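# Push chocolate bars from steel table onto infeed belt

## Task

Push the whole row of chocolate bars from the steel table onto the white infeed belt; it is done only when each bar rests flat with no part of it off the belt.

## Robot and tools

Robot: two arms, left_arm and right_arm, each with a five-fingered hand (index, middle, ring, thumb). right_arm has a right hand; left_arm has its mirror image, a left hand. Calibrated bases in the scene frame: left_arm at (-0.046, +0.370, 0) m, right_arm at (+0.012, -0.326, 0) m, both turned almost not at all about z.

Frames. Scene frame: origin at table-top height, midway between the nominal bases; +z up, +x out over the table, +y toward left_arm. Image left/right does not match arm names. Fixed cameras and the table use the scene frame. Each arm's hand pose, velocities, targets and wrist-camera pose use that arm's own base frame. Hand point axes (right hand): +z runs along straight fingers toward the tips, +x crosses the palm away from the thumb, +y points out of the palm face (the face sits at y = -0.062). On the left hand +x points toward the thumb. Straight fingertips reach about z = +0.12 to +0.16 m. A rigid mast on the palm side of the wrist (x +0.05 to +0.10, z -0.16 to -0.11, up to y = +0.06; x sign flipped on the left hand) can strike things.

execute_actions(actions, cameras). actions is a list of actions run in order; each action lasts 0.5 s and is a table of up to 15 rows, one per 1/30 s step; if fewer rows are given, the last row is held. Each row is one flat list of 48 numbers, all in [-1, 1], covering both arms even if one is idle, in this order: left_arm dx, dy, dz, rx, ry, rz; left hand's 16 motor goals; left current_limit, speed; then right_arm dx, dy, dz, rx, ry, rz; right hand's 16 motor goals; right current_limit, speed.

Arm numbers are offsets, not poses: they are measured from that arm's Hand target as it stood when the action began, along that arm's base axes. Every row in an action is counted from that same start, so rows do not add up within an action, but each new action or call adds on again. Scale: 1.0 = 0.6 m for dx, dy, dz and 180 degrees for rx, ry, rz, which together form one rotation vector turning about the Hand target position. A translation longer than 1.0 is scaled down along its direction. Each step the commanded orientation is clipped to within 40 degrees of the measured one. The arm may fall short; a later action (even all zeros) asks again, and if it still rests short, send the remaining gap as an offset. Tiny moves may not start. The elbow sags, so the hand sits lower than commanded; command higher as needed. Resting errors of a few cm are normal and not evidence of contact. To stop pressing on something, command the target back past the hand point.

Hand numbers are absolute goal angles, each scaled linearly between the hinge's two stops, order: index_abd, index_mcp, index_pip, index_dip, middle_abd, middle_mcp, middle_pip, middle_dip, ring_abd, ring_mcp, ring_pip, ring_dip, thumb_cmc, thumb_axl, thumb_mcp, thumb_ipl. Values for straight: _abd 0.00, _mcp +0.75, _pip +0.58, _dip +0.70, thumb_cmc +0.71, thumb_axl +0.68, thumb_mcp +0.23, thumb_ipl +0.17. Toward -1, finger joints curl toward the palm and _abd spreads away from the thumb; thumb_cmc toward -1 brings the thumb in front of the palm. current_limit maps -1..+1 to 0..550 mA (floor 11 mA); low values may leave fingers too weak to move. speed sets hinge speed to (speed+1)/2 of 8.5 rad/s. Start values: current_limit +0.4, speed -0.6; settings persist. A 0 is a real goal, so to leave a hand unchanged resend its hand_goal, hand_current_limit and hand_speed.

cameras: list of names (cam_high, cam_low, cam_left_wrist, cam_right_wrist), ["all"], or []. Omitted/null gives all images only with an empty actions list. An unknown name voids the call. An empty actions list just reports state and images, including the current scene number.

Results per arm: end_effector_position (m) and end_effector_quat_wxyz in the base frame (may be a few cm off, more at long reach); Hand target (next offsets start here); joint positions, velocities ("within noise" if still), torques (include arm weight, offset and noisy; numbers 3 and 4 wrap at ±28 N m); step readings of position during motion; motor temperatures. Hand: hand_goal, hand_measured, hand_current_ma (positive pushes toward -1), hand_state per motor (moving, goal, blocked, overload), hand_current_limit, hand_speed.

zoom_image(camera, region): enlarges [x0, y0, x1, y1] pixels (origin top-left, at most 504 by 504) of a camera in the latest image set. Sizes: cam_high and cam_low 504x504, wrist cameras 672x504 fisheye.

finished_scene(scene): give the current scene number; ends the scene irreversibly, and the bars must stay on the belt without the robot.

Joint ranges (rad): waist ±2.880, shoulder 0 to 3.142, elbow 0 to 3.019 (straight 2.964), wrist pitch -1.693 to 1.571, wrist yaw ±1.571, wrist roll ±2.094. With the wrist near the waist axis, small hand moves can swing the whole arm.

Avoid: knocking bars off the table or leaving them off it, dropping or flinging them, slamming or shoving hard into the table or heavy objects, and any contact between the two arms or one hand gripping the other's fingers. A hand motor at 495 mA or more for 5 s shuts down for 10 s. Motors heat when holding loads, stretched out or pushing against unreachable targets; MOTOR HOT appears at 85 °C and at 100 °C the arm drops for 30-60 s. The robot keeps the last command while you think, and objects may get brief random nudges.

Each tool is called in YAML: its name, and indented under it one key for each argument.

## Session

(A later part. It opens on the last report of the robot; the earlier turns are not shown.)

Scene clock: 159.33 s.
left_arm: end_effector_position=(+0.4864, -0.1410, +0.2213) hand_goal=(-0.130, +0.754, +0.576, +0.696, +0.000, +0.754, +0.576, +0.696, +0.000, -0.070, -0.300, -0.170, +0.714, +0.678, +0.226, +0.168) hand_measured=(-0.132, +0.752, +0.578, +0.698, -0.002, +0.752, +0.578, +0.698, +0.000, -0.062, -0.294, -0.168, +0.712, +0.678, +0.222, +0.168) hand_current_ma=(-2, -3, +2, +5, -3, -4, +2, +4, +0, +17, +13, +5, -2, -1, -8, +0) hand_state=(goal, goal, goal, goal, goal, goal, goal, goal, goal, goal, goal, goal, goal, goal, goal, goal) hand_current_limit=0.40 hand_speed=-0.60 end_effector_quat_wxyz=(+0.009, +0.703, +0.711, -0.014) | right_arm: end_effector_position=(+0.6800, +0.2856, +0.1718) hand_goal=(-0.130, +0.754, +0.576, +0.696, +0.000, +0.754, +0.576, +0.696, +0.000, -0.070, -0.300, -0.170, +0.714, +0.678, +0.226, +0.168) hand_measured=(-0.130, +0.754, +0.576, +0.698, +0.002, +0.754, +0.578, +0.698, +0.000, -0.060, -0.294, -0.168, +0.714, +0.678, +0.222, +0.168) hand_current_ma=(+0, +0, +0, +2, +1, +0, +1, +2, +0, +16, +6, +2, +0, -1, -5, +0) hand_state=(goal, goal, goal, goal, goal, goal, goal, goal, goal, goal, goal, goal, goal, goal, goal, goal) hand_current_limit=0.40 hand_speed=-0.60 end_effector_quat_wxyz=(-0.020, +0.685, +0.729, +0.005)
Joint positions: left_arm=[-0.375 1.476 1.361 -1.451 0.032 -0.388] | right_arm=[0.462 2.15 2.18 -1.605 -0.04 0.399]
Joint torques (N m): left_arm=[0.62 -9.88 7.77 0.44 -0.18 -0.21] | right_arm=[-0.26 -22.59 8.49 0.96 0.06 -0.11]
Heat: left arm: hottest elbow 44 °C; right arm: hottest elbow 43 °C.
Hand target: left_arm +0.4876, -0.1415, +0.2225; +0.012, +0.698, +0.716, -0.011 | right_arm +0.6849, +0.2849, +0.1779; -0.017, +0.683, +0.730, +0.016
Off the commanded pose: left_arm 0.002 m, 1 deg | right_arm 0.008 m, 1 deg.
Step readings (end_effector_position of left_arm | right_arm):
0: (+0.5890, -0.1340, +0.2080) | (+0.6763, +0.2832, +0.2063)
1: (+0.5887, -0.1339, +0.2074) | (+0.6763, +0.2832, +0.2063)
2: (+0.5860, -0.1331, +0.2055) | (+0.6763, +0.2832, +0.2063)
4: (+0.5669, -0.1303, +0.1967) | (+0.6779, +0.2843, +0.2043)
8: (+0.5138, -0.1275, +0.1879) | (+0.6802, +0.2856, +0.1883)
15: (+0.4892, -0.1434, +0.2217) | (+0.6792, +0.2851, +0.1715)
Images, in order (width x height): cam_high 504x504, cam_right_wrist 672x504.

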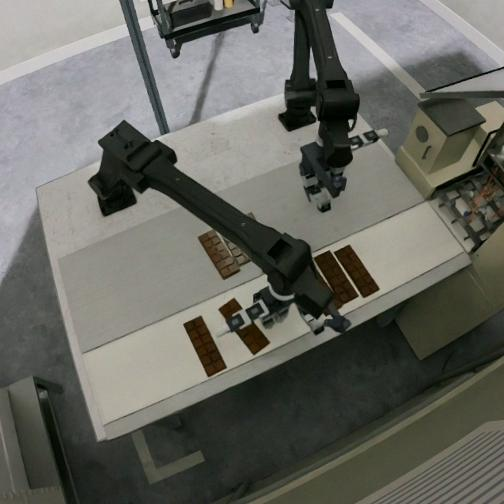

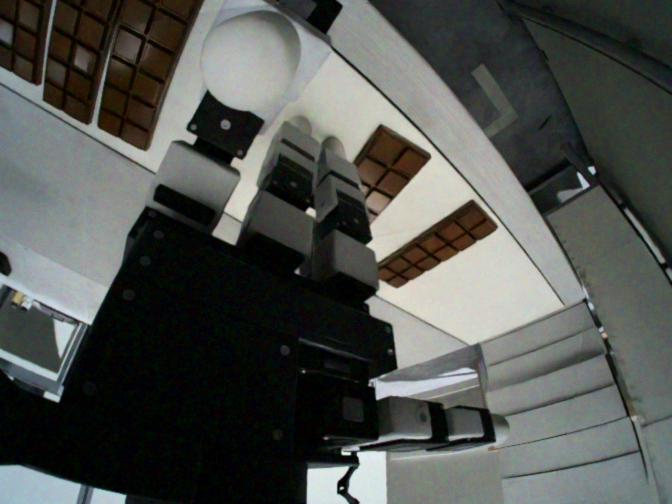

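execute_actions:
  actions:
    - [[-0.08,0,0.01,0,0,0,-0.13,0.754,0.576,0.696,0,0.754,0.576,0.696,0,-0.07,-0.3,-0.17,0.714,0.678,0.226,0.168,0.4,-0.6,0.008,-0.03,-0.003,0,0,0,-0.13,0.754,0.576,0.696,0,0.754,0.576,0.696,0,-0.07,-0.3,-0.17,0.714,0.678,0.226,0.168,0.4,-0.6],[-0.17,0,0.01,0,0,0,-0.13,0.754,0.576,0.696,0,0.754,0.576,0.696,0,-0.07,-0.3,-0.17,0.714,0.678,0.226,0.168,0.4,-0.6,0.015,-0.067,-0.003,0,0,0,-0.13,0.754,0.576,0.696,0,0.754,0.576,0.696,0,-0.07,-0.3,-0.17,0.714,0.678,0.226,0.168,0.4,-0.6]]
  cameras: ["cam_right_wrist","cam_high"]

zoom_image:
  camera: "cam_right_wrist"
  region: [250, 50, 500, 300]

zoom_image:
  camera: "cam_high"
  region: [170, 230, 370, 400]

Scene clock: 161.40 s.
left_arm: end_effector_position=(+0.3889, -0.1402, +0.2293) hand_goal=(-0.130, +0.754, +0.576, +0.696, +0.000, +0.754, +0.576, +0.696, +0.000, -0.070, -0.300, -0.170, +0.714, +0.678, +0.226, +0.168) hand_measured=(-0.132, +0.752, +0.576, +0.698, -0.002, +0.752, +0.576, +0.698, +0.000, -0.062, -0.294, -0.168, +0.712, +0.678, +0.222, +0.168) hand_current_ma=(-2, -3, +1, +5, -3, -4, +1, +4, +0, +16, +13, +5, -2, -1, -8, +0) hand_state=(goal, goal, goal, goal, goal, goal, goal, goal, goal, goal, goal, goal, goal, goal, goal, goal) hand_current_limit=0.40 hand_speed=-0.60 end_effector_quat_wxyz=(+0.017, +0.700, +0.713, -0.011) | right_arm: end_effector_position=(+0.6887, +0.2542, +0.1696) hand_goal=(-0.130, +0.754, +0.576, +0.696, +0.000, +0.754, +0.576, +0.696, +0.000, -0.070, -0.300, -0.170, +0.714, +0.678, +0.226, +0.168) hand_measured=(-0.142, +0.754, +0.576, +0.698, -0.024, +0.758, +0.578, +0.698, +0.000, -0.060, -0.294, -0.168, +0.714, +0.678, +0.222, +0.168) hand_current_ma=(-16, +0, +0, +2, -40, +4, +2, +1, +0, +16, +6, +2, +0, -1, -5, +0) hand_state=(goal, goal, goal, goal, blocked, goal, goal, goal, goal, goal, goal, goal, goal, goal, goal, goal) hand_current_limit=0.40 hand_speed=-0.60 end_effector_quat_wxyz=(-0.025, +0.682, +0.731, +0.009)
Joint positions: left_arm=[-0.479 1.229 1.142 -1.458 0.031 -0.498] | right_arm=[0.409 2.126 2.135 -1.582 -0.053 0.339]
Joint torques (N m): left_arm=[0.15 -6.53 7.79 -0.14 -0.19 -0.16] | right_arm=[-0.85 -22.59 7.8 0.94 0.57 -0.11]
Heat: left arm: hottest elbow 44 °C; right arm: hottest elbow 43 °C.
Hand target: left_arm +0.3856, -0.1414, +0.2287; +0.012, +0.698, +0.716, -0.011 | right_arm +0.6939, +0.2447, +0.1761; -0.017, +0.683, +0.730, +0.016
Off the commanded pose: left_arm 0.004 m, 1 deg | right_arm 0.013 m, 1 deg.
Step readings (end_effector_position of left_arm | right_arm):
0: (+0.4864, -0.1409, +0.2213) | (+0.6800, +0.2856, +0.1718)
1: (+0.4860, -0.1407, +0.2209) | (+0.6801, +0.2857, +0.1718)
2: (+0.4835, -0.1402, +0.2192) | (+0.6803, +0.2850, +0.1709)
4: (+0.4662, -0.1367, +0.2106) | (+0.6817, +0.2806, +0.1704)
8: (+0.4133, -0.1347, +0.2019) | (+0.6831, +0.2706, +0.1702)
15: (+0.3899, -0.1429, +0.2295) | (+0.6885, +0.2540, +0.1696)
Images, in order (width x height): cam_high 504x504, cam_right_wrist 672x504.

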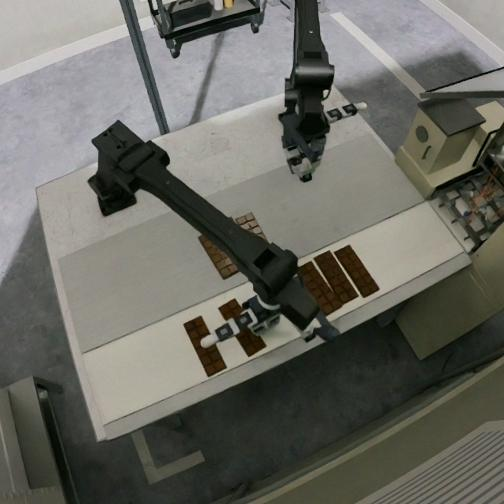

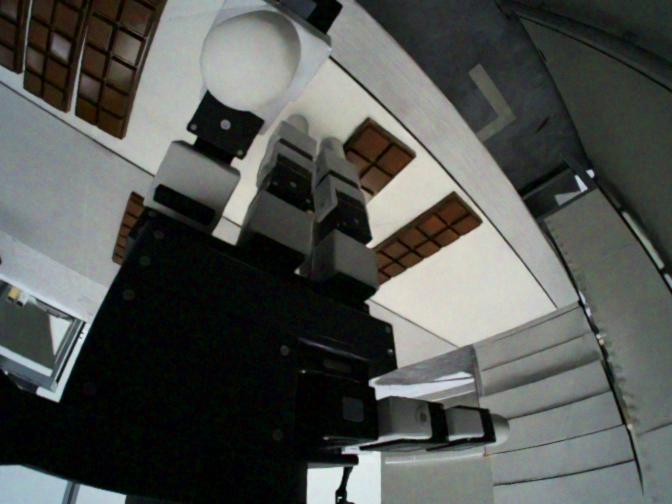

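Scaled by 2.016 from the camera's 672x504 image, which has a finer 960x720 frame.

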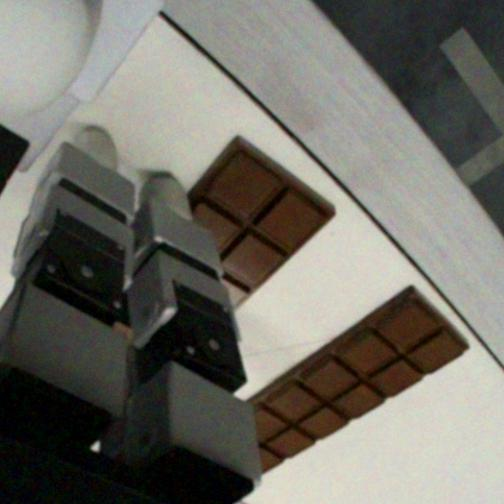

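Scaled by 2.520 from the camera's 504x504 image, which has a finer 720x720 frame.

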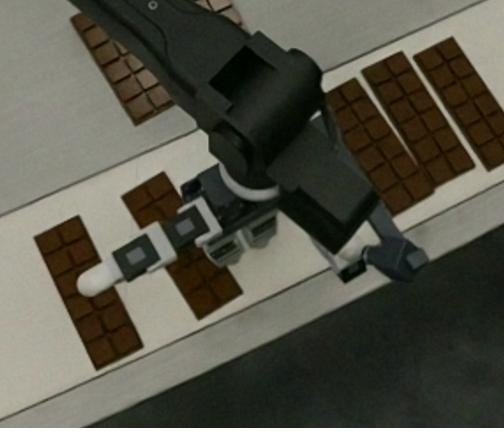

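execute_actions:
  actions:
    - [[0,0,0,0,0,0,-0.13,0.754,0.576,0.696,0,0.754,0.576,0.696,0,-0.07,-0.3,-0.17,0.714,0.678,0.226,0.168,0.4,-0.6,0.003,-0.022,0,0,0,0,-0.13,0.754,0.576,0.696,0,0.754,0.576,0.696,0,-0.07,-0.3,-0.17,0.714,0.678,0.226,0.168,0.4,-0.6]]
    - [[0,0,0,0,0,0,-0.13,0.754,0.576,0.696,0,0.754,0.576,0.696,0,-0.07,-0.3,-0.17,0.714,0.678,0.226,0.168,0.4,-0.6,0,0.015,0.04,0,0,0,-0.13,0.754,0.576,0.696,0,0.754,0.576,0.696,0,-0.07,-0.3,-0.17,0.714,0.678,0.226,0.168,0.4,-0.6],[0,0,0,0,0,0,-0.13,0.754,0.576,0.696,0,0.754,0.576,0.696,0,-0.07,-0.3,-0.17,0.714,0.678,0.226,0.168,0.4,-0.6,-0.03,0.02,0.1,0,0,0,-0.13,0.754,0.576,0.696,0,0.754,0.576,0.696,0,-0.07,-0.3,-0.17,0.714,0.678,0.226,0.168,0.4,-0.6]]
  cameras: ["cam_right_wrist","cam_high"]

zoom_image:
  camera: "cam_high"
  region: [170, 230, 370, 400]

Scene clock: 163.87 s.
left_arm: end_effector_position=(+0.3889, -0.1402, +0.2293) hand_goal=(-0.130, +0.754, +0.576, +0.696, +0.000, +0.754, +0.576, +0.696, +0.000, -0.070, -0.300, -0.170, +0.714, +0.678, +0.226, +0.168) hand_measured=(-0.132, +0.752, +0.576, +0.698, -0.002, +0.752, +0.576, +0.698, +0.000, -0.062, -0.294, -0.168, +0.712, +0.678, +0.222, +0.168) hand_current_ma=(-2, -3, +1, +5, -3, -4, +1, +4, +0, +16, +13, +5, -2, -1, -8, +0) hand_state=(goal, goal, goal, goal, goal, goal, goal, goal, goal, goal, goal, goal, goal, goal, goal, goal) hand_current_limit=0.40 hand_speed=-0.60 end_effector_quat_wxyz=(+0.017, +0.700, +0.714, -0.011) | right_arm: end_effector_position=(+0.6712, +0.2371, +0.1972) hand_goal=(-0.130, +0.754, +0.576, +0.696, +0.000, +0.754, +0.576, +0.696, +0.000, -0.070, -0.300, -0.170, +0.714, +0.678, +0.226, +0.168) hand_measured=(-0.132, +0.750, +0.576, +0.698, -0.004, +0.754, +0.578, +0.698, +0.000, -0.060, -0.294, -0.168, +0.714, +0.678, +0.222, +0.168) hand_current_ma=(-2, -4, +0, +1, -3, -1, +1, +1, +0, +16, +6, +2, +0, -1, -5, +0) hand_state=(goal, goal, goal, goal, goal, goal, goal, goal, goal, goal, goal, goal, goal, goal, goal, goal) hand_current_limit=0.40 hand_speed=-0.60 end_effector_quat_wxyz=(-0.030, +0.682, +0.730, -0.012)
Joint positions: left_arm=[-0.479 1.229 1.142 -1.458 0.031 -0.499] | right_arm=[0.398 2.088 2.151 -1.68 -0.045 0.328]
Joint torques (N m): left_arm=[0.09 -6.53 7.77 -0.16 -0.2 -0.17] | right_arm=[0.79 -22.95 12.38 0.05 0.2 0.09]
Heat: left arm: hottest elbow 44 °C; right arm: hottest elbow 43 °C.
Hand target: left_arm +0.3855, -0.1414, +0.2287; +0.012, +0.698, +0.716, -0.011 | right_arm +0.6776, +0.2436, +0.2362; -0.017, +0.683, +0.730, +0.016
Off the commanded pose: left_arm 0.004 m, 1 deg | right_arm 0.040 m, 4 deg.
Step readings (end_effector_position of left_arm | right_arm):
0: (+0.3889, -0.1402, +0.2293) | (+0.6887, +0.2542, +0.1696)
1: (+0.3889, -0.1402, +0.2293) | (+0.6887, +0.2542, +0.1699)
2: (+0.3889, -0.1402, +0.2293) | (+0.6885, +0.2543, +0.1696)
4: (+0.3889, -0.1402, +0.2293) | (+0.6883, +0.2539, +0.1700)
8: (+0.3889, -0.1402, +0.2293) | (+0.6882, +0.2518, +0.1700)
15: (+0.3889, -0.1402, +0.2293) | (+0.6895, +0.2470, +0.1698)
16: (+0.3889, -0.1402, +0.2293) | (+0.6894, +0.2471, +0.1698)
17: (+0.3889, -0.1402, +0.2293) | (+0.6892, +0.2470, +0.1700)
19: (+0.3889, -0.1402, +0.2293) | (+0.6856, +0.2450, +0.1703)
23: (+0.3889, -0.1402, +0.2293) | (+0.6744, +0.2389, +0.1725)
30: (+0.3889, -0.1402, +0.2293) | (+0.6710, +0.2371, +0.1896)
Images, in order (width x height): cam_high 504x504, cam_right_wrist 672x504.

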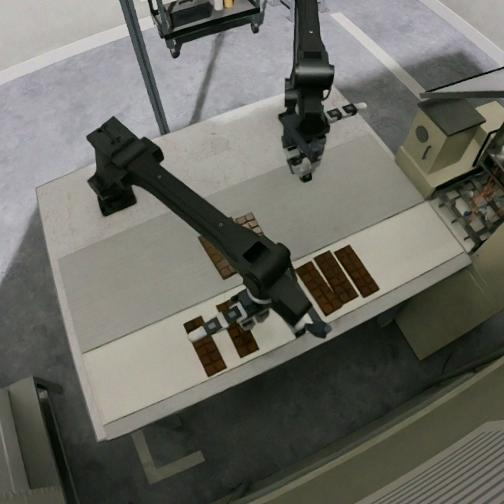

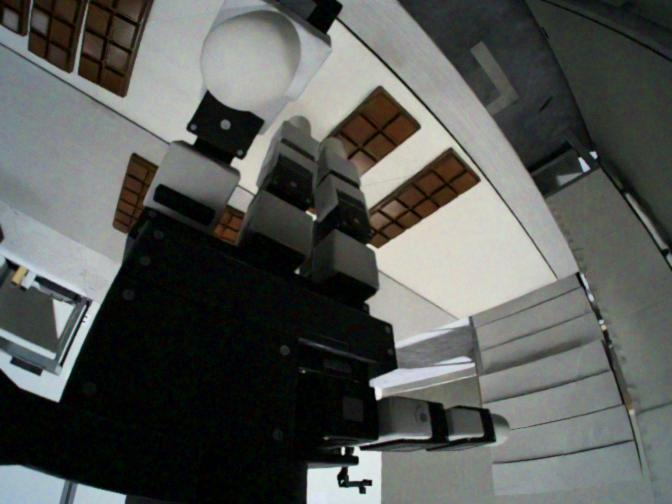

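Scaled by 2.520 from the camera's 504x504 image, which has a finer 720x720 frame.

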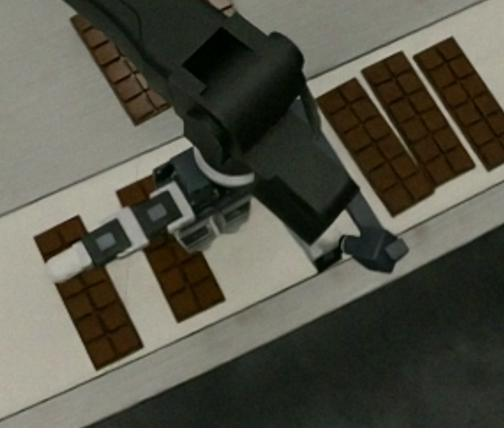

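execute_actions:
  actions:
    - [[0,0,0,0,0,0,-0.13,0.754,0.576,0.696,0,0.754,0.576,0.696,0,-0.07,-0.3,-0.17,0.714,0.678,0.226,0.168,0.4,-0.6,-0.17,-0.01,0.01,0,0,0,-0.13,0.754,0.576,0.696,0,0.754,0.576,0.696,0,-0.07,-0.3,-0.17,0.714,0.678,0.226,0.168,0.4,-0.6]]
    - [[0,0,0,0,0,0,-0.13,0.754,0.576,0.696,0,0.754,0.576,0.696,0,-0.07,-0.3,-0.17,0.714,0.678,0.226,0.168,0.4,-0.6,-0.21,-0.01,0,0,0,0,-0.13,0.754,0.576,0.696,0,0.754,0.576,0.696,0,-0.07,-0.3,-0.17,0.714,0.678,0.226,0.168,0.4,-0.6]]
    - [[0,0,0,0,0,0,-0.13,0.754,0.576,0.696,0,0.754,0.576,0.696,0,-0.07,-0.3,-0.17,0.714,0.678,0.226,0.168,0.4,-0.6,-0.205,-0.006,0,0,0,0,-0.13,0.754,0.576,0.696,0,0.754,0.576,0.696,0,-0.07,-0.3,-0.17,0.714,0.678,0.226,0.168,0.4,-0.6]]
    - [[0,0,0,0,0,0,-0.13,0.754,0.576,0.696,0,0.754,0.576,0.696,0,-0.07,-0.3,-0.17,0.714,0.678,0.226,0.168,0.4,-0.6,0,0,-0.08,0,0,0,-0.13,0.754,0.576,0.696,0,0.754,0.576,0.696,0,-0.07,-0.3,-0.17,0.714,0.678,0.226,0.168,0.4,-0.6],[0,0,0,0,0,0,-0.13,0.754,0.576,0.696,0,0.754,0.576,0.696,0,-0.07,-0.3,-0.17,0.714,0.678,0.226,0.168,0.4,-0.6,0,0,-0.124,0,0,0,-0.13,0.754,0.576,0.696,0,0.754,0.576,0.696,0,-0.07,-0.3,-0.17,0.714,0.678,0.226,0.168,0.4,-0.6]]
  cameras: ["cam_right_wrist","cam_high"]

zoom_image:
  camera: "cam_right_wrist"
  region: [200, 0, 400, 200]

zoom_image:
  camera: "cam_high"
  region: [170, 200, 370, 400]

Scene clock: 167.57 s.
left_arm: end_effector_position=(+0.3889, -0.1402, +0.2293) hand_goal=(-0.130, +0.754, +0.576, +0.696, +0.000, +0.754, +0.576, +0.696, +0.000, -0.070, -0.300, -0.170, +0.714, +0.678, +0.226, +0.168) hand_measured=(-0.132, +0.752, +0.576, +0.698, -0.002, +0.752, +0.576, +0.698, +0.000, -0.062, -0.294, -0.168, +0.712, +0.678, +0.222, +0.168) hand_current_ma=(-2, -3, +1, +5, -3, -4, +1, +4, +0, +16, +13, +5, -2, -1, -8, +0) hand_state=(goal, goal, goal, goal, goal, goal, goal, goal, goal, goal, goal, goal, goal, goal, goal, goal) hand_current_limit=0.40 hand_speed=-0.60 end_effector_quat_wxyz=(+0.017, +0.700, +0.714, -0.011) | right_arm: end_effector_position=(+0.3235, +0.2211, +0.1597) hand_goal=(-0.130, +0.754, +0.576, +0.696, +0.000, +0.754, +0.576, +0.696, +0.000, -0.070, -0.300, -0.170, +0.714, +0.678, +0.226, +0.168) hand_measured=(-0.132, +0.752, +0.574, +0.698, -0.002, +0.752, +0.576, +0.698, +0.000, -0.062, -0.294, -0.168, +0.712, +0.678, +0.222, +0.168) hand_current_ma=(-1, -2, -1, +1, -1, -2, +0, +1, +0, +13, +6, +2, -1, -1, -5, +0) hand_state=(goal, goal, goal, goal, goal, goal, goal, goal, goal, goal, goal, goal, goal, goal, goal, goal) hand_current_limit=0.40 hand_speed=-0.60 end_effector_quat_wxyz=(-0.018, +0.683, +0.730, +0.000)
Joint positions: left_arm=[-0.479 1.229 1.142 -1.458 0.031 -0.499] | right_arm=[0.77 1.254 0.985 -1.304 -0.037 0.703]
Joint torques (N m): left_arm=[0.15 -6.53 7.79 -0.16 -0.2 -0.17] | right_arm=[1.03 -8.29 8.84 0.91 0.24 0.07]
Motor temperatures (°C): left_arm=[31 36 44 30 32 32] | right_arm=[33 39 44 29 31 31]
Heat: left arm: hottest elbow 44 °C; right arm: hottest elbow 44 °C.
Hand target: left_arm +0.3855, -0.1414, +0.2287; +0.012, +0.698, +0.716, -0.011 | right_arm +0.3268, +0.2280, +0.1679; -0.016, +0.683, +0.730, +0.016
Off the commanded pose: left_arm 0.004 m, 1 deg | right_arm 0.011 m, 2 deg.
Step readings (end_effector_position of left_arm | right_arm):
0: (+0.3889, -0.1402, +0.2293) | (+0.6712, +0.2371, +0.1972)
1: (+0.3889, -0.1402, +0.2293) | (+0.6712, +0.2370, +0.1977)
2: (+0.3889, -0.1402, +0.2293) | (+0.6677, +0.2374, +0.1962)
4: (+0.3889, -0.1402, +0.2293) | (+0.6512, +0.2330, +0.1918)
8: (+0.3889, -0.1402, +0.2293) | (+0.6019, +0.2275, +0.1941)
15: (+0.3889, -0.1402, +0.2293) | (+0.5740, +0.2394, +0.2393)
16: (+0.3889, -0.1402, +0.2293) | (+0.5728, +0.2394, +0.2422)
17: (+0.3889, -0.1402, +0.2293) | (+0.5679, +0.2391, +0.2420)
19: (+0.3889, -0.1402, +0.2293) | (+0.5430, +0.2316, +0.2322)
23: (+0.3889, -0.1402, +0.2293) | (+0.4782, +0.2213, +0.2133)
30: (+0.3889, -0.1402, +0.2293) | (+0.4476, +0.2334, +0.2356)
31: (+0.3889, -0.1402, +0.2293) | (+0.4470, +0.2327, +0.2376)
32: (+0.3889, -0.1402, +0.2293) | (+0.4424, +0.2325, +0.2372)
34: (+0.3889, -0.1402, +0.2293) | (+0.4201, +0.2254, +0.2297)
38: (+0.3889, -0.1402, +0.2293) | (+0.3585, +0.2223, +0.2185)
45: (+0.3889, -0.1402, +0.2293) | (+0.3291, +0.2295, +0.2411)
46: (+0.3889, -0.1402, +0.2293) | (+0.3290, +0.2286, +0.2413)
47: (+0.3889, -0.1402, +0.2293) | (+0.3291, +0.2280, +0.2392)
49: (+0.3889, -0.1402, +0.2293) | (+0.3294, +0.2276, +0.2250)
53: (+0.3889, -0.1402, +0.2293) | (+0.3203, +0.2186, +0.1797)
60: (+0.3889, -0.1402, +0.2293) | (+0.3223, +0.2202, +0.1594)
Images, in order (width x height): cam_high 504x504, cam_right_wrist 672x504.

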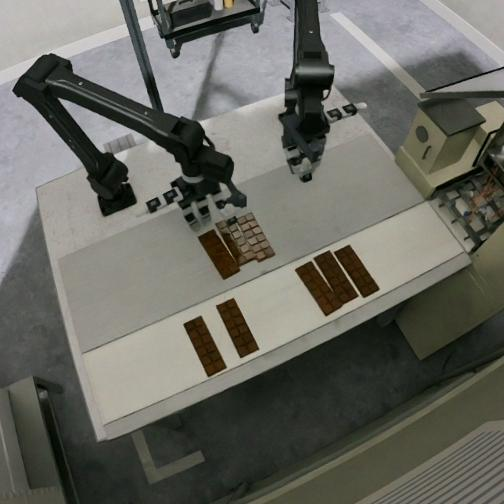

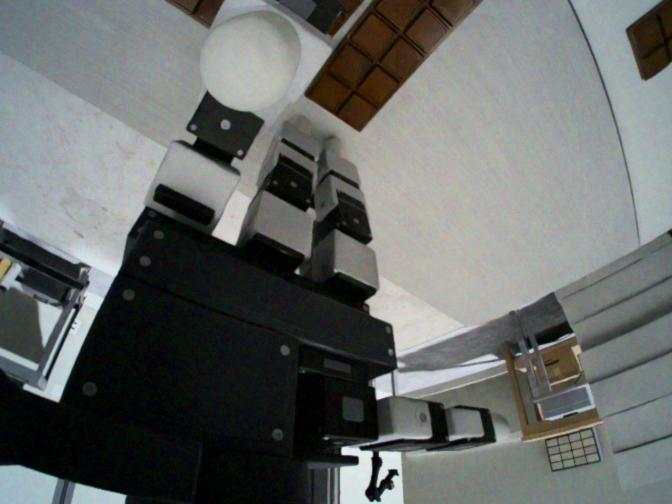

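Scaled by 2.520 from the camera's 672x504 image, which has a finer 960x720 frame.

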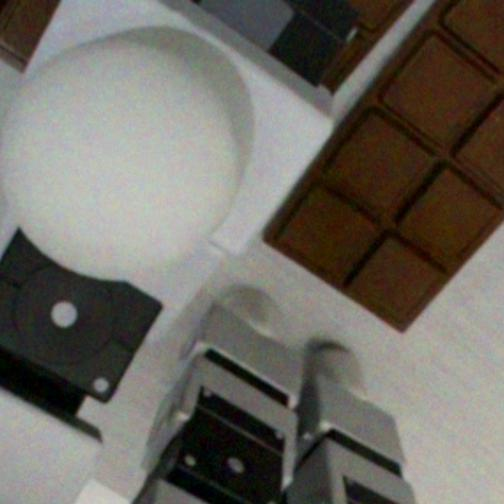

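Scaled by 2.520 from the camera's 504x504 image, which has a finer 720x720 frame.

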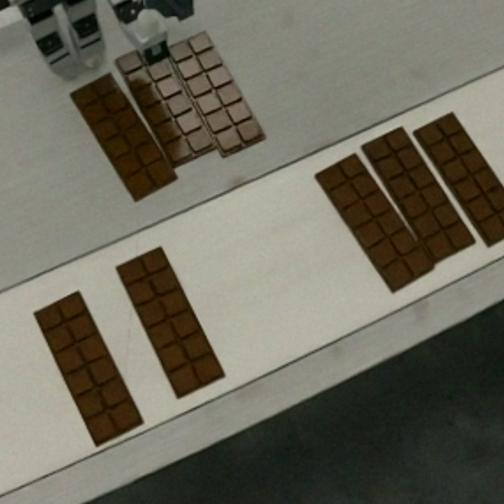

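execute_actions:
  actions:
    - [[0,0,0,0,0,0,-0.13,0.754,0.576,0.696,0,0.754,0.576,0.696,0,-0.07,-0.3,-0.17,0.714,0.678,0.226,0.168,0.4,-0.6,0.07,0.009,0.0155,0,0,0,-0.13,0.754,0.576,0.696,0,0.754,0.576,0.696,0,-0.07,-0.3,-0.17,0.714,0.678,0.226,0.168,0.4,-0.6]]
    - [[0,0,0,0,0,0,-0.13,0.754,0.576,0.696,0,0.754,0.576,0.696,0,-0.07,-0.3,-0.17,0.714,0.678,0.226,0.168,0.4,-0.6,0.07,0.009,0.003,0,0,0,-0.13,0.754,0.576,0.696,0,0.754,0.576,0.696,0,-0.07,-0.3,-0.17,0.714,0.678,0.226,0.168,0.4,-0.6]]
  cameras: ["cam_right_wrist","cam_high"]

zoom_image:
  camera: "cam_right_wrist"
  region: [200, 0, 400, 200]

zoom_image:
  camera: "cam_high"
  region: [170, 200, 320, 350]

Scene clock: 170.53 s.
left_arm: end_effector_position=(+0.3889, -0.1402, +0.2293) hand_goal=(-0.130, +0.754, +0.576, +0.696, +0.000, +0.754, +0.576, +0.696, +0.000, -0.070, -0.300, -0.170, +0.714, +0.678, +0.226, +0.168) hand_measured=(-0.132, +0.752, +0.576, +0.698, -0.002, +0.752, +0.576, +0.698, +0.000, -0.062, -0.294, -0.168, +0.712, +0.678, +0.222, +0.168) hand_current_ma=(-2, -3, +1, +5, -3, -4, +1, +4, +0, +16, +13, +5, -2, -1, -8, +0) hand_state=(goal, goal, goal, goal, goal, goal, goal, goal, goal, goal, goal, goal, goal, goal, goal, goal) hand_current_limit=0.40 hand_speed=-0.60 end_effector_quat_wxyz=(+0.017, +0.700, +0.714, -0.011) | right_arm: end_effector_position=(+0.3945, +0.2285, +0.1605) hand_goal=(-0.130, +0.754, +0.576, +0.696, +0.000, +0.754, +0.576, +0.696, +0.000, -0.070, -0.300, -0.170, +0.714, +0.678, +0.226, +0.168) hand_measured=(-0.130, +0.756, +0.580, +0.698, +0.000, +0.762, +0.584, +0.702, +0.000, -0.062, -0.294, -0.168, +0.714, +0.678, +0.222, +0.168) hand_current_ma=(+0, +2, +4, +2, +0, +13, +12, +7, +0, +13, +6, +2, -1, -1, -5, +0) hand_state=(goal, goal, goal, goal, goal, goal, goal, goal, goal, goal, goal, goal, goal, goal, goal, goal) hand_current_limit=0.40 hand_speed=-0.60 end_effector_quat_wxyz=(-0.019, +0.685, +0.728, -0.003)
Joint positions: left_arm=[-0.479 1.229 1.142 -1.458 0.031 -0.499] | right_arm=[0.659 1.415 1.138 -1.307 -0.036 0.598]
Joint torques (N m): left_arm=[0.09 -6.53 7.79 -0.16 -0.19 -0.17] | right_arm=[-0.09 -9.41 12.12 0.29 0.1 -0.12]
Heat: left arm: hottest elbow 44 °C; right arm: hottest elbow 44 °C.
Hand target: left_arm +0.3855, -0.1414, +0.2287; +0.012, +0.698, +0.716, -0.011 | right_arm +0.4107, +0.2388, +0.1790; -0.016, +0.683, +0.730, +0.016
Off the commanded pose: left_arm 0.004 m, 1 deg | right_arm 0.027 m, 2 deg.
Step readings (end_effector_position of left_arm | right_arm):
0: (+0.3889, -0.1402, +0.2293) | (+0.3235, +0.2211, +0.1597)
1: (+0.3889, -0.1402, +0.2293) | (+0.3235, +0.2211, +0.1597)
2: (+0.3889, -0.1402, +0.2293) | (+0.3237, +0.2209, +0.1595)
4: (+0.3889, -0.1402, +0.2293) | (+0.3273, +0.2206, +0.1582)
8: (+0.3889, -0.1402, +0.2293) | (+0.3436, +0.2213, +0.1580)
15: (+0.3889, -0.1402, +0.2293) | (+0.3510, +0.2230, +0.1582)
16: (+0.3889, -0.1402, +0.2293) | (+0.3515, +0.2230, +0.1584)
17: (+0.3889, -0.1402, +0.2293) | (+0.3531, +0.2226, +0.1587)
19: (+0.3889, -0.1402, +0.2293) | (+0.3613, +0.2247, +0.1592)
23: (+0.3889, -0.1402, +0.2293) | (+0.3853, +0.2271, +0.1598)
30: (+0.3889, -0.1402, +0.2293) | (+0.3944, +0.2281, +0.1605)
Images, in order (width x height): cam_high 504x504, cam_right_wrist 672x504.

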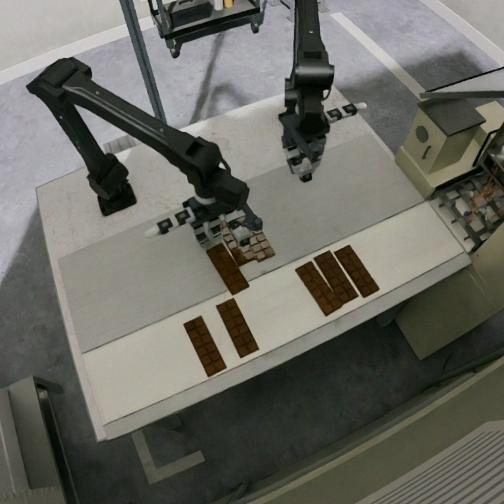

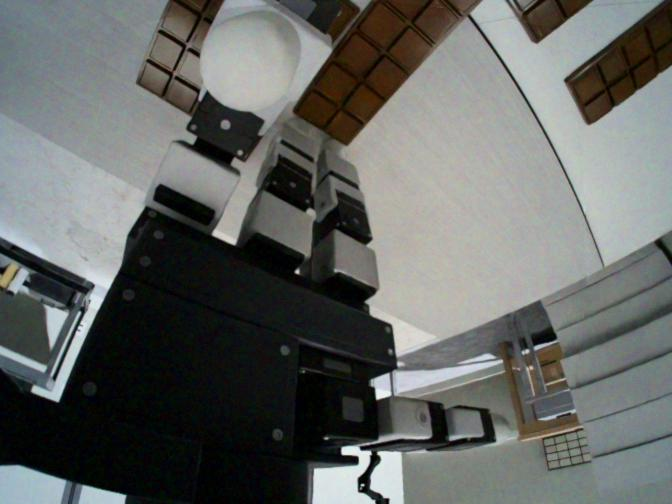

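Scaled by 2.520 from the camera's 672x504 image, which has a finer 960x720 frame.

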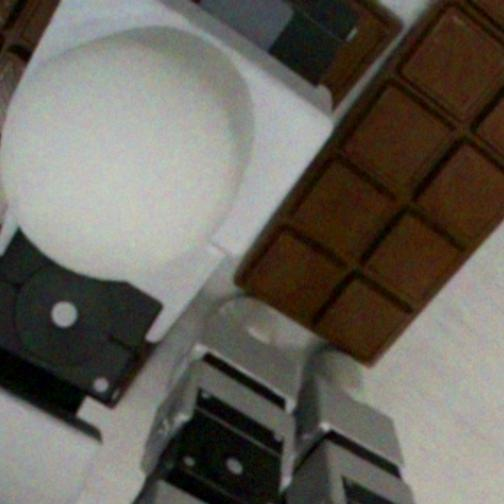

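Scaled by 3.360 from the camera's 504x504 image, which has a finer 720x720 frame.

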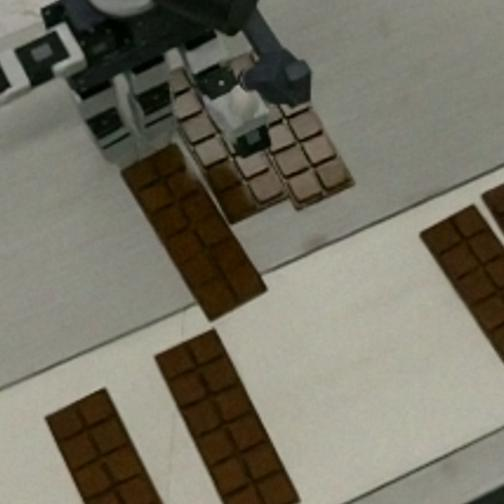

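execute_actions:
  actions:
    - [[0,0,0,0,0,0,-0.13,0.754,0.576,0.696,0,0.754,0.576,0.696,0,-0.07,-0.3,-0.17,0.714,0.678,0.226,0.168,0.4,-0.6,0.004,-0.01,0,0,0,0,-0.13,0.754,0.576,0.696,0,0.754,0.576,0.696,0,-0.07,-0.3,-0.17,0.714,0.678,0.226,0.168,0.4,-0.6],[0,0,0,0,0,0,-0.13,0.754,0.576,0.696,0,0.754,0.576,0.696,0,-0.07,-0.3,-0.17,0.714,0.678,0.226,0.168,0.4,-0.6,0.01,-0.01,0,0,0,0,-0.13,0.754,0.576,0.696,0,0.754,0.576,0.696,0,-0.07,-0.3,-0.17,0.714,0.678,0.226,0.168,0.4,-0.6]]
  cameras: ["cam_right_wrist","cam_high"]

zoom_image:
  camera: "cam_high"
  region: [190, 230, 280, 320]

Scene clock: 172.67 s.
left_arm: end_effector_position=(+0.3889, -0.1402, +0.2293) hand_goal=(-0.130, +0.754, +0.576, +0.696, +0.000, +0.754, +0.576, +0.696, +0.000, -0.070, -0.300, -0.170, +0.714, +0.678, +0.226, +0.168) hand_measured=(-0.132, +0.752, +0.576, +0.698, -0.002, +0.752, +0.576, +0.698, +0.000, -0.062, -0.294, -0.168, +0.712, +0.678, +0.222, +0.168) hand_current_ma=(-2, -3, +1, +5, -3, -4, +1, +4, +0, +16, +13, +5, -2, -1, -8, +0) hand_state=(goal, goal, goal, goal, goal, goal, goal, goal, goal, goal, goal, goal, goal, goal, goal, goal) hand_current_limit=0.40 hand_speed=-0.60 end_effector_quat_wxyz=(+0.017, +0.700, +0.714, -0.011) | right_arm: end_effector_position=(+0.3993, +0.2254, +0.1604) hand_goal=(-0.130, +0.754, +0.576, +0.696, +0.000, +0.754, +0.576, +0.696, +0.000, -0.070, -0.300, -0.170, +0.714, +0.678, +0.226, +0.168) hand_measured=(-0.130, +0.758, +0.580, +0.698, +0.000, +0.762, +0.584, +0.702, +0.000, -0.062, -0.294, -0.168, +0.714, +0.678, +0.222, +0.168) hand_current_ma=(+0, +4, +4, +2, +0, +12, +11, +7, +0, +13, +6, +2, -1, -1, -5, +0) hand_state=(goal, goal, goal, goal, goal, goal, goal, goal, goal, goal, goal, goal, goal, goal, goal, goal) hand_current_limit=0.40 hand_speed=-0.60 end_effector_quat_wxyz=(-0.020, +0.683, +0.730, -0.003)
Joint positions: left_arm=[-0.479 1.229 1.142 -1.458 0.031 -0.499] | right_arm=[0.643 1.418 1.142 -1.307 -0.038 0.577]
Joint torques (N m): left_arm=[0.09 -6.53 7.79 -0.14 -0.19 -0.17] | right_arm=[-0.67 -9.29 12.08 0.28 0.16 -0.12]
Heat: left arm: hottest elbow 44 °C; right arm: hottest elbow 44 °C.
Hand target: left_arm +0.3855, -0.1414, +0.2287; +0.012, +0.698, +0.716, -0.011 | right_arm +0.4166, +0.2328, +0.1788; -0.016, +0.683, +0.730, +0.016
Off the commanded pose: left_arm 0.004 m, 1 deg | right_arm 0.027 m, 2 deg.
Step readings (end_effector_position of left_arm | right_arm):
0: (+0.3889, -0.1402, +0.2293) | (+0.3945, +0.2285, +0.1605)
1: (+0.3889, -0.1402, +0.2293) | (+0.3945, +0.2285, +0.1605)
2: (+0.3889, -0.1402, +0.2293) | (+0.3946, +0.2285, +0.1605)
4: (+0.3889, -0.1402, +0.2293) | (+0.3958, +0.2270, +0.1605)
8: (+0.3889, -0.1402, +0.2293) | (+0.3975, +0.2259, +0.1605)
15: (+0.3889, -0.1402, +0.2293) | (+0.3993, +0.2253, +0.1604)
Images, in order (width x height): cam_high 504x504, cam_right_wrist 672x504.

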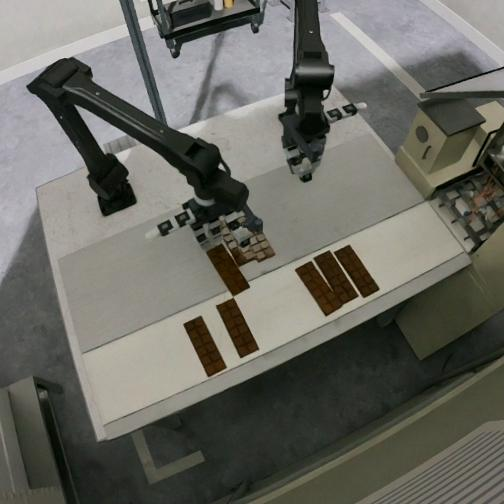

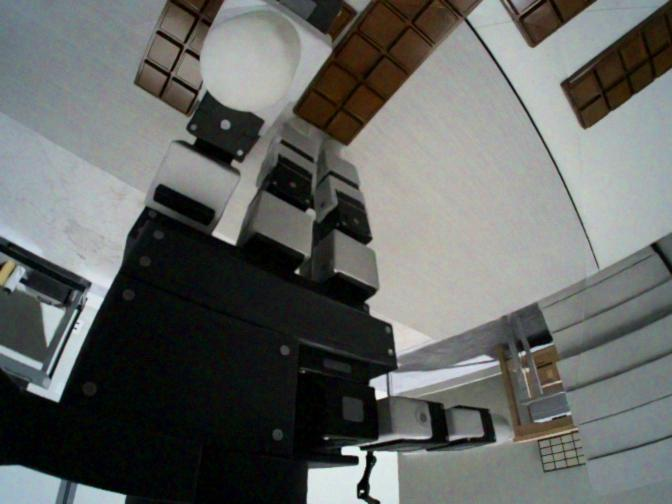

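Scaled by 5.600 from the camera's 504x504 image, which has a finer 720x720 frame.

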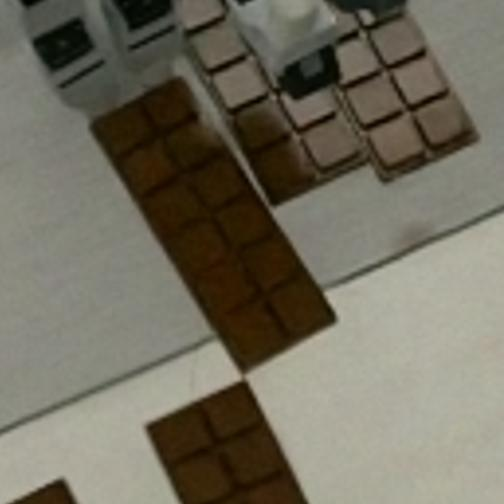

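execute_actions:
  actions:
    - [[0,0,0,0,0,0,-0.13,0.754,0.576,0.696,0,0.754,0.576,0.696,0,-0.07,-0.3,-0.17,0.714,0.678,0.226,0.168,0.4,-0.6,0.07,0.015,0,0,0,0,-0.13,0.754,0.576,0.696,0,0.754,0.576,0.696,0,-0.07,-0.3,-0.17,0.714,0.678,0.226,0.168,0.4,-0.6]]
  cameras: ["cam_right_wrist","cam_high"]

zoom_image:
  camera: "cam_high"
  region: [190, 230, 280, 320]

Scene clock: 174.10 s.
left_arm: end_effector_position=(+0.3889, -0.1402, +0.2293) hand_goal=(-0.130, +0.754, +0.576, +0.696, +0.000, +0.754, +0.576, +0.696, +0.000, -0.070, -0.300, -0.170, +0.714, +0.678, +0.226, +0.168) hand_measured=(-0.132, +0.752, +0.576, +0.698, -0.002, +0.752, +0.576, +0.698, +0.000, -0.062, -0.294, -0.168, +0.712, +0.678, +0.222, +0.168) hand_current_ma=(-2, -3, +1, +5, -3, -4, +1, +4, +0, +16, +13, +5, -2, -1, -8, +0) hand_state=(goal, goal, goal, goal, goal, goal, goal, goal, goal, goal, goal, goal, goal, goal, goal, goal) hand_current_limit=0.40 hand_speed=-0.60 end_effector_quat_wxyz=(+0.017, +0.700, +0.714, -0.011) | right_arm: end_effector_position=(+0.4327, +0.2347, +0.1603) hand_goal=(-0.130, +0.754, +0.576, +0.696, +0.000, +0.754, +0.576, +0.696, +0.000, -0.070, -0.300, -0.170, +0.714, +0.678, +0.226, +0.168) hand_measured=(-0.134, +0.794, +0.604, +0.710, -0.004, +0.790, +0.602, +0.708, +0.000, -0.062, -0.294, -0.168, +0.712, +0.678, +0.222, +0.168) hand_current_ma=(-3, +103, +58, +23, -5, +91, +53, +20, +0, +13, +6, +2, -1, -1, -5, +0) hand_state=(goal, blocked, blocked, goal, goal, blocked, blocked, goal, goal, goal, goal, goal, goal, goal, goal, goal) hand_current_limit=0.40 hand_speed=-0.60 end_effector_quat_wxyz=(-0.028, +0.684, +0.729, -0.009)
Joint positions: left_arm=[-0.479 1.229 1.142 -1.458 0.031 -0.499] | right_arm=[0.609 1.511 1.246 -1.335 -0.05 0.544]
Joint torques (N m): left_arm=[0.09 -6.53 7.79 -0.16 -0.2 -0.17] | right_arm=[-0.85 -10.93 12.45 0.79 0.64 -0.19]
Heat: left arm: hottest elbow 44 °C; right arm: hottest elbow 44 °C.
Hand target: left_arm +0.3855, -0.1414, +0.2287; +0.012, +0.698, +0.716, -0.011 | right_arm +0.4587, +0.2418, +0.1790; -0.016, +0.683, +0.730, +0.016
Off the commanded pose: left_arm 0.004 m, 1 deg | right_arm 0.033 m, 3 deg.
Step readings (end_effector_position of left_arm | right_arm):
0: (+0.3889, -0.1402, +0.2293) | (+0.3993, +0.2254, +0.1604)
1: (+0.3889, -0.1402, +0.2293) | (+0.3997, +0.2256, +0.1607)
2: (+0.3889, -0.1402, +0.2293) | (+0.4010, +0.2259, +0.1609)
4: (+0.3889, -0.1402, +0.2293) | (+0.4090, +0.2281, +0.1613)
8: (+0.3889, -0.1402, +0.2293) | (+0.4292, +0.2327, +0.1608)
15: (+0.3889, -0.1402, +0.2293) | (+0.4325, +0.2344, +0.1603)
Images, in order (width x height): cam_high 504x504, cam_right_wrist 672x504.

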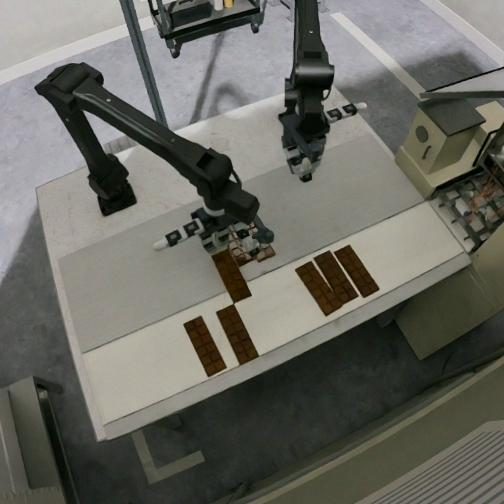

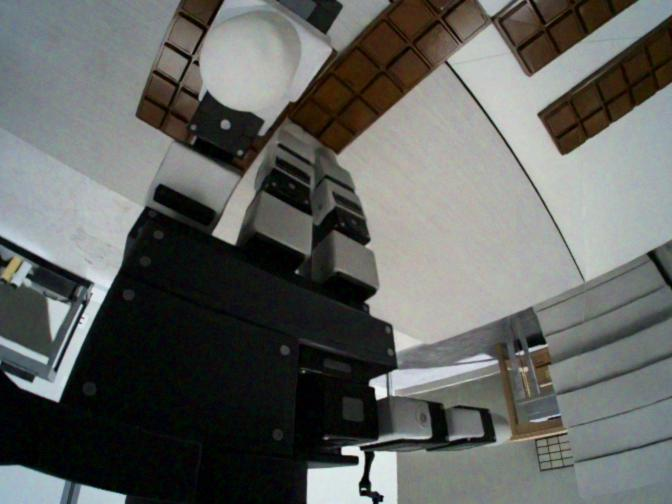

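Scaled by 5.600 from the camera's 504x504 image, which has a finer 720x720 frame.

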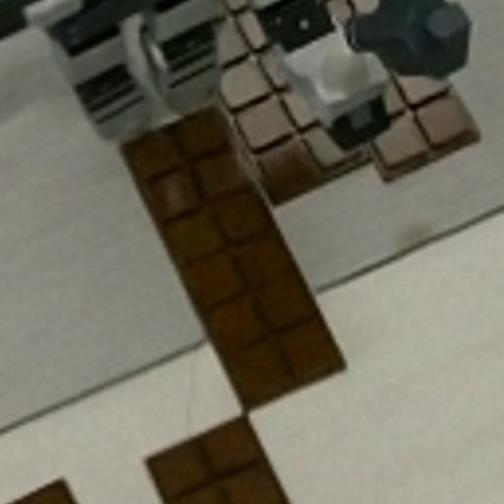

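zoom_image:
  camera: "cam_high"
  region: [190, 290, 280, 380]

zoom_image:
  camera: "cam_right_wrist"
  region: [280, 0, 480, 200]

Scaled by 5.600 from the camera's 504x504 image, which has a finer 720x720 frame.

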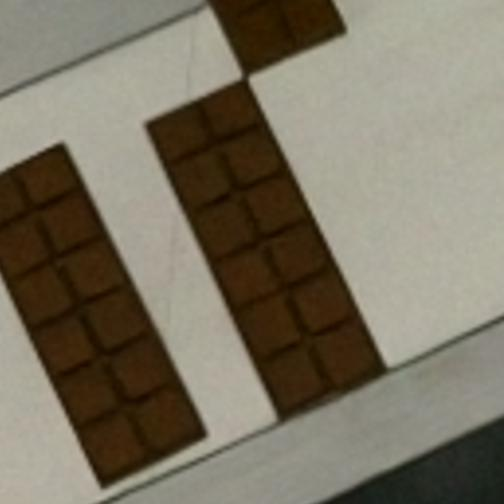

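Scaled by 2.520 from the camera's 672x504 image, which has a finer 960x720 frame.

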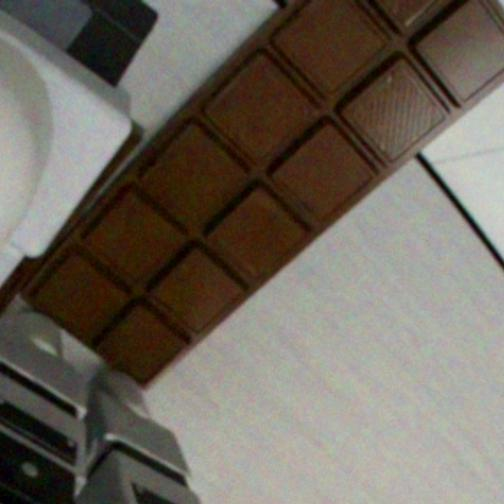

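execute_actions:
  actions:
    - [[0,0,0,0,0,0,-0.13,0.754,0.576,0.696,0,0.754,0.576,0.696,0,-0.07,-0.3,-0.17,0.714,0.678,0.226,0.168,0.4,-0.6,-0.05,0,0.01,0,0,0,-0.13,0.754,0.576,0.696,0,0.754,0.576,0.696,0,-0.07,-0.3,-0.17,0.714,0.678,0.226,0.168,0.4,-0.6],[0,0,0,0,0,0,-0.13,0.754,0.576,0.696,0,0.754,0.576,0.696,0,-0.07,-0.3,-0.17,0.714,0.678,0.226,0.168,0.4,-0.6,-0.05,0,0.1,0,0,0,-0.13,0.754,0.576,0.696,0,0.754,0.576,0.696,0,-0.07,-0.3,-0.17,0.714,0.678,0.226,0.168,0.4,-0.6]]
    - [[0,0,0,0,0,0,-0.13,0.754,0.576,0.696,0,0.754,0.576,0.696,0,-0.07,-0.3,-0.17,0.714,0.678,0.226,0.168,0.4,-0.6,0.1,-0.07,0.02,0,0,0,-0.13,0.754,0.576,0.696,0,0.754,0.576,0.696,0,-0.07,-0.3,-0.17,0.714,0.678,0.226,0.168,0.4,-0.6],[0,0,0,0,0,0,-0.13,0.754,0.576,0.696,0,0.754,0.576,0.696,0,-0.07,-0.3,-0.17,0.714,0.678,0.226,0.168,0.4,-0.6,0.227,-0.116,0.02,0,0,0,-0.13,0.754,0.576,0.696,0,0.754,0.576,0.696,0,-0.07,-0.3,-0.17,0.714,0.678,0.226,0.168,0.4,-0.6]]
  cameras: ["cam_right_wrist","cam_high"]

zoom_image:
  camera: "cam_high"
  region: [180, 220, 330, 370]

Scene clock: 182.30 s.
left_arm: end_effector_position=(+0.3889, -0.1402, +0.2293) hand_goal=(-0.130, +0.754, +0.576, +0.696, +0.000, +0.754, +0.576, +0.696, +0.000, -0.070, -0.300, -0.170, +0.714, +0.678, +0.226, +0.168) hand_measured=(-0.132, +0.752, +0.576, +0.698, -0.002, +0.752, +0.576, +0.698, +0.000, -0.062, -0.294, -0.168, +0.712, +0.678, +0.222, +0.168) hand_current_ma=(-2, -3, +1, +5, -3, -4, +1, +4, +0, +16, +13, +5, -2, -1, -8, +0) hand_state=(goal, goal, goal, goal, goal, goal, goal, goal, goal, goal, goal, goal, goal, goal, goal, goal) hand_current_limit=0.40 hand_speed=-0.60 end_effector_quat_wxyz=(+0.017, +0.700, +0.714, -0.011) | right_arm: end_effector_position=(+0.5526, +0.1663, +0.2243) hand_goal=(-0.130, +0.754, +0.576, +0.696, +0.000, +0.754, +0.576, +0.696, +0.000, -0.070, -0.300, -0.170, +0.714, +0.678, +0.226, +0.168) hand_measured=(-0.132, +0.752, +0.578, +0.698, -0.002, +0.752, +0.578, +0.698, +0.000, -0.062, -0.294, -0.168, +0.714, +0.678, +0.222, +0.168) hand_current_ma=(-1, -1, +1, +2, -1, -2, +2, +3, +0, +13, +6, +2, +0, -1, -5, +0) hand_state=(goal, goal, goal, goal, goal, goal, goal, goal, goal, goal, goal, goal, goal, goal, goal, goal) hand_current_limit=0.40 hand_speed=-0.60 end_effector_quat_wxyz=(-0.025, +0.687, +0.726, -0.003)
Joint positions: left_arm=[-0.479 1.229 1.142 -1.458 0.031 -0.499] | right_arm=[0.362 1.671 1.607 -1.534 -0.042 0.307]
Joint torques (N m): left_arm=[0.09 -6.53 7.79 -0.16 -0.2 -0.17] | right_arm=[0.32 -15.21 12.37 0.02 0.1 -0.12]
Heat: left arm: hottest elbow 44 °C; right arm: hottest elbow 45 °C.
Hand target: left_arm +0.3855, -0.1414, +0.2287; +0.012, +0.698, +0.716, -0.011 | right_arm +0.5648, +0.1723, +0.2510; -0.016, +0.683, +0.730, +0.016
Off the commanded pose: left_arm 0.004 m, 1 deg | right_arm 0.030 m, 3 deg.
Step readings (end_effector_position of left_arm | right_arm):
0: (+0.3889, -0.1402, +0.2293) | (+0.4327, +0.2347, +0.1603)
1: (+0.3889, -0.1402, +0.2293) | (+0.4327, +0.2347, +0.1603)
2: (+0.3889, -0.1402, +0.2293) | (+0.4325, +0.2345, +0.1602)
4: (+0.3889, -0.1402, +0.2293) | (+0.4295, +0.2322, +0.1626)
8: (+0.3889, -0.1402, +0.2293) | (+0.4218, +0.2296, +0.1802)
15: (+0.3889, -0.1402, +0.2293) | (+0.4219, +0.2322, +0.2173)
16: (+0.3889, -0.1402, +0.2293) | (+0.4223, +0.2324, +0.2185)
17: (+0.3889, -0.1402, +0.2293) | (+0.4244, +0.2304, +0.2202)
19: (+0.3889, -0.1402, +0.2293) | (+0.4387, +0.2234, +0.2240)
23: (+0.3889, -0.1402, +0.2293) | (+0.5050, +0.1783, +0.2353)
30: (+0.3889, -0.1402, +0.2293) | (+0.5541, +0.1470, +0.2242)
Images, in order (width x height): cam_high 504x504, cam_right_wrist 672x504.

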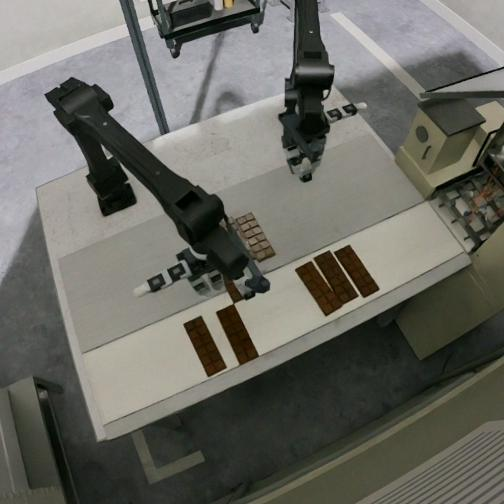

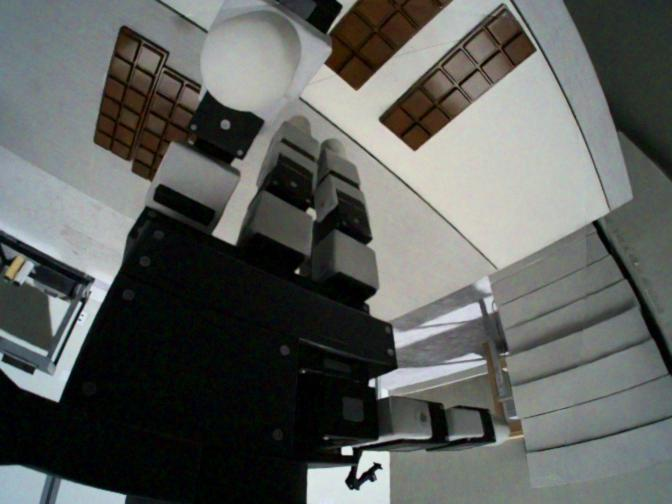

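Scaled by 3.360 from the camera's 504x504 image, which has a finer 720x720 frame.

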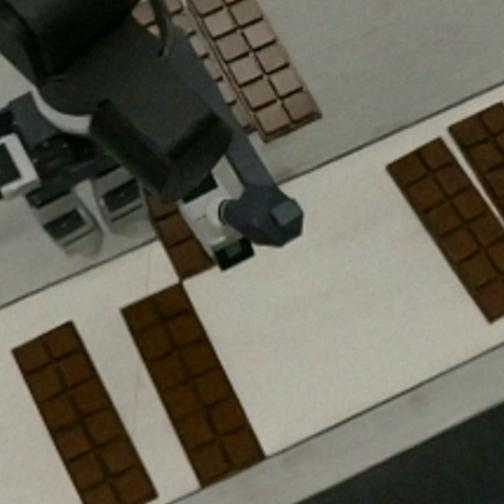

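execute_actions:
  actions:
    - [[0,0,0,0,0,0,-0.13,0.754,0.576,0.696,0,0.754,0.576,0.696,0,-0.07,-0.3,-0.17,0.714,0.678,0.226,0.168,0.4,-0.6,0,0,-0.07,0,0,0,-0.13,0.754,0.576,0.696,0,0.754,0.576,0.696,0,-0.07,-0.3,-0.17,0.714,0.678,0.226,0.168,0.4,-0.6],[0,0,0,0,0,0,-0.13,0.754,0.576,0.696,0,0.754,0.576,0.696,0,-0.07,-0.3,-0.17,0.714,0.678,0.226,0.168,0.4,-0.6,0,0,-0.133,0,0,0,-0.13,0.754,0.576,0.696,0,0.754,0.576,0.696,0,-0.07,-0.3,-0.17,0.714,0.678,0.226,0.168,0.4,-0.6]]
  cameras: ["cam_right_wrist"]

zoom_image:
  camera: "cam_right_wrist"
  region: [220, 30, 420, 230]

Scene clock: 183.90 s.
left_arm: end_effector_position=(+0.3889, -0.1402, +0.2293) hand_goal=(-0.130, +0.754, +0.576, +0.696, +0.000, +0.754, +0.576, +0.696, +0.000, -0.070, -0.300, -0.170, +0.714, +0.678, +0.226, +0.168) hand_measured=(-0.132, +0.752, +0.576, +0.698, -0.002, +0.752, +0.576, +0.698, +0.000, -0.062, -0.294, -0.168, +0.712, +0.678, +0.222, +0.168) hand_current_ma=(-2, -3, +1, +5, -3, -4, +1, +4, +0, +16, +13, +5, -2, -1, -8, +0) hand_state=(goal, goal, goal, goal, goal, goal, goal, goal, goal, goal, goal, goal, goal, goal, goal, goal) hand_current_limit=0.40 hand_speed=-0.60 end_effector_quat_wxyz=(+0.017, +0.700, +0.714, -0.011) | right_arm: end_effector_position=(+0.5594, +0.1690, +0.1644) hand_goal=(-0.130, +0.754, +0.576, +0.696, +0.000, +0.754, +0.576, +0.696, +0.000, -0.070, -0.300, -0.170, +0.714, +0.678, +0.226, +0.168) hand_measured=(-0.132, +0.754, +0.578, +0.698, +0.000, +0.754, +0.578, +0.698, +0.000, -0.060, -0.294, -0.168, +0.714, +0.678, +0.222, +0.168) hand_current_ma=(-1, +0, +2, +3, +0, +0, +2, +3, +0, +16, +6, +2, +0, -1, -6, +0) hand_state=(goal, goal, goal, goal, goal, goal, goal, goal, goal, goal, goal, goal, goal, goal, goal, goal) hand_current_limit=0.40 hand_speed=-0.60 end_effector_quat_wxyz=(-0.022, +0.687, +0.727, +0.004)
Joint positions: left_arm=[-0.479 1.229 1.142 -1.458 0.031 -0.499] | right_arm=[0.362 1.702 1.485 -1.365 -0.042 0.305]
Joint torques (N m): left_arm=[0.15 -6.53 7.79 -0.16 -0.19 -0.17] | right_arm=[0.26 -15.5 8.68 1.01 0.09 -0.11]
Heat: left arm: hottest elbow 44 °C; right arm: hottest elbow 45 °C.
Hand target: left_arm +0.3855, -0.1414, +0.2287; +0.012, +0.698, +0.716, -0.011 | right_arm +0.5649, +0.1723, +0.1711; -0.016, +0.683, +0.730, +0.016
Off the commanded pose: left_arm 0.004 m, 1 deg | right_arm 0.009 m, 2 deg.
Step readings (end_effector_position of left_arm | right_arm):
0: (+0.3889, -0.1402, +0.2293) | (+0.5526, +0.1663, +0.2243)
1: (+0.3889, -0.1402, +0.2293) | (+0.5526, +0.1663, +0.2243)
2: (+0.3889, -0.1402, +0.2293) | (+0.5532, +0.1665, +0.2245)
4: (+0.3889, -0.1402, +0.2293) | (+0.5578, +0.1683, +0.2199)
8: (+0.3889, -0.1402, +0.2293) | (+0.5587, +0.1687, +0.1920)
15: (+0.3889, -0.1402, +0.2293) | (+0.5581, +0.1684, +0.1640)
Images, in order (width x height): cam_right_wrist 672x504.

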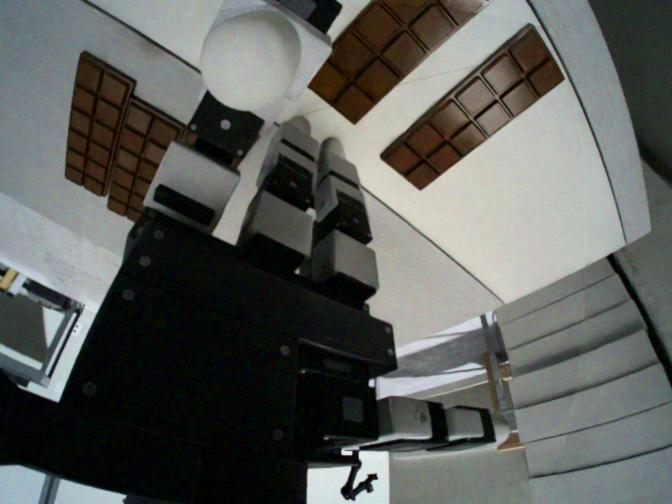

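Scaled by 2.520 from the camera's 672x504 image, which has a finer 960x720 frame.

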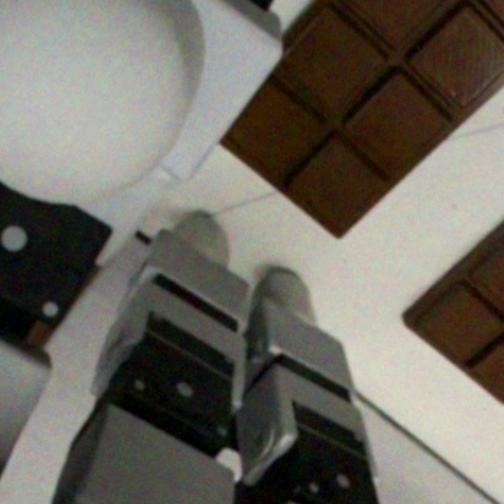

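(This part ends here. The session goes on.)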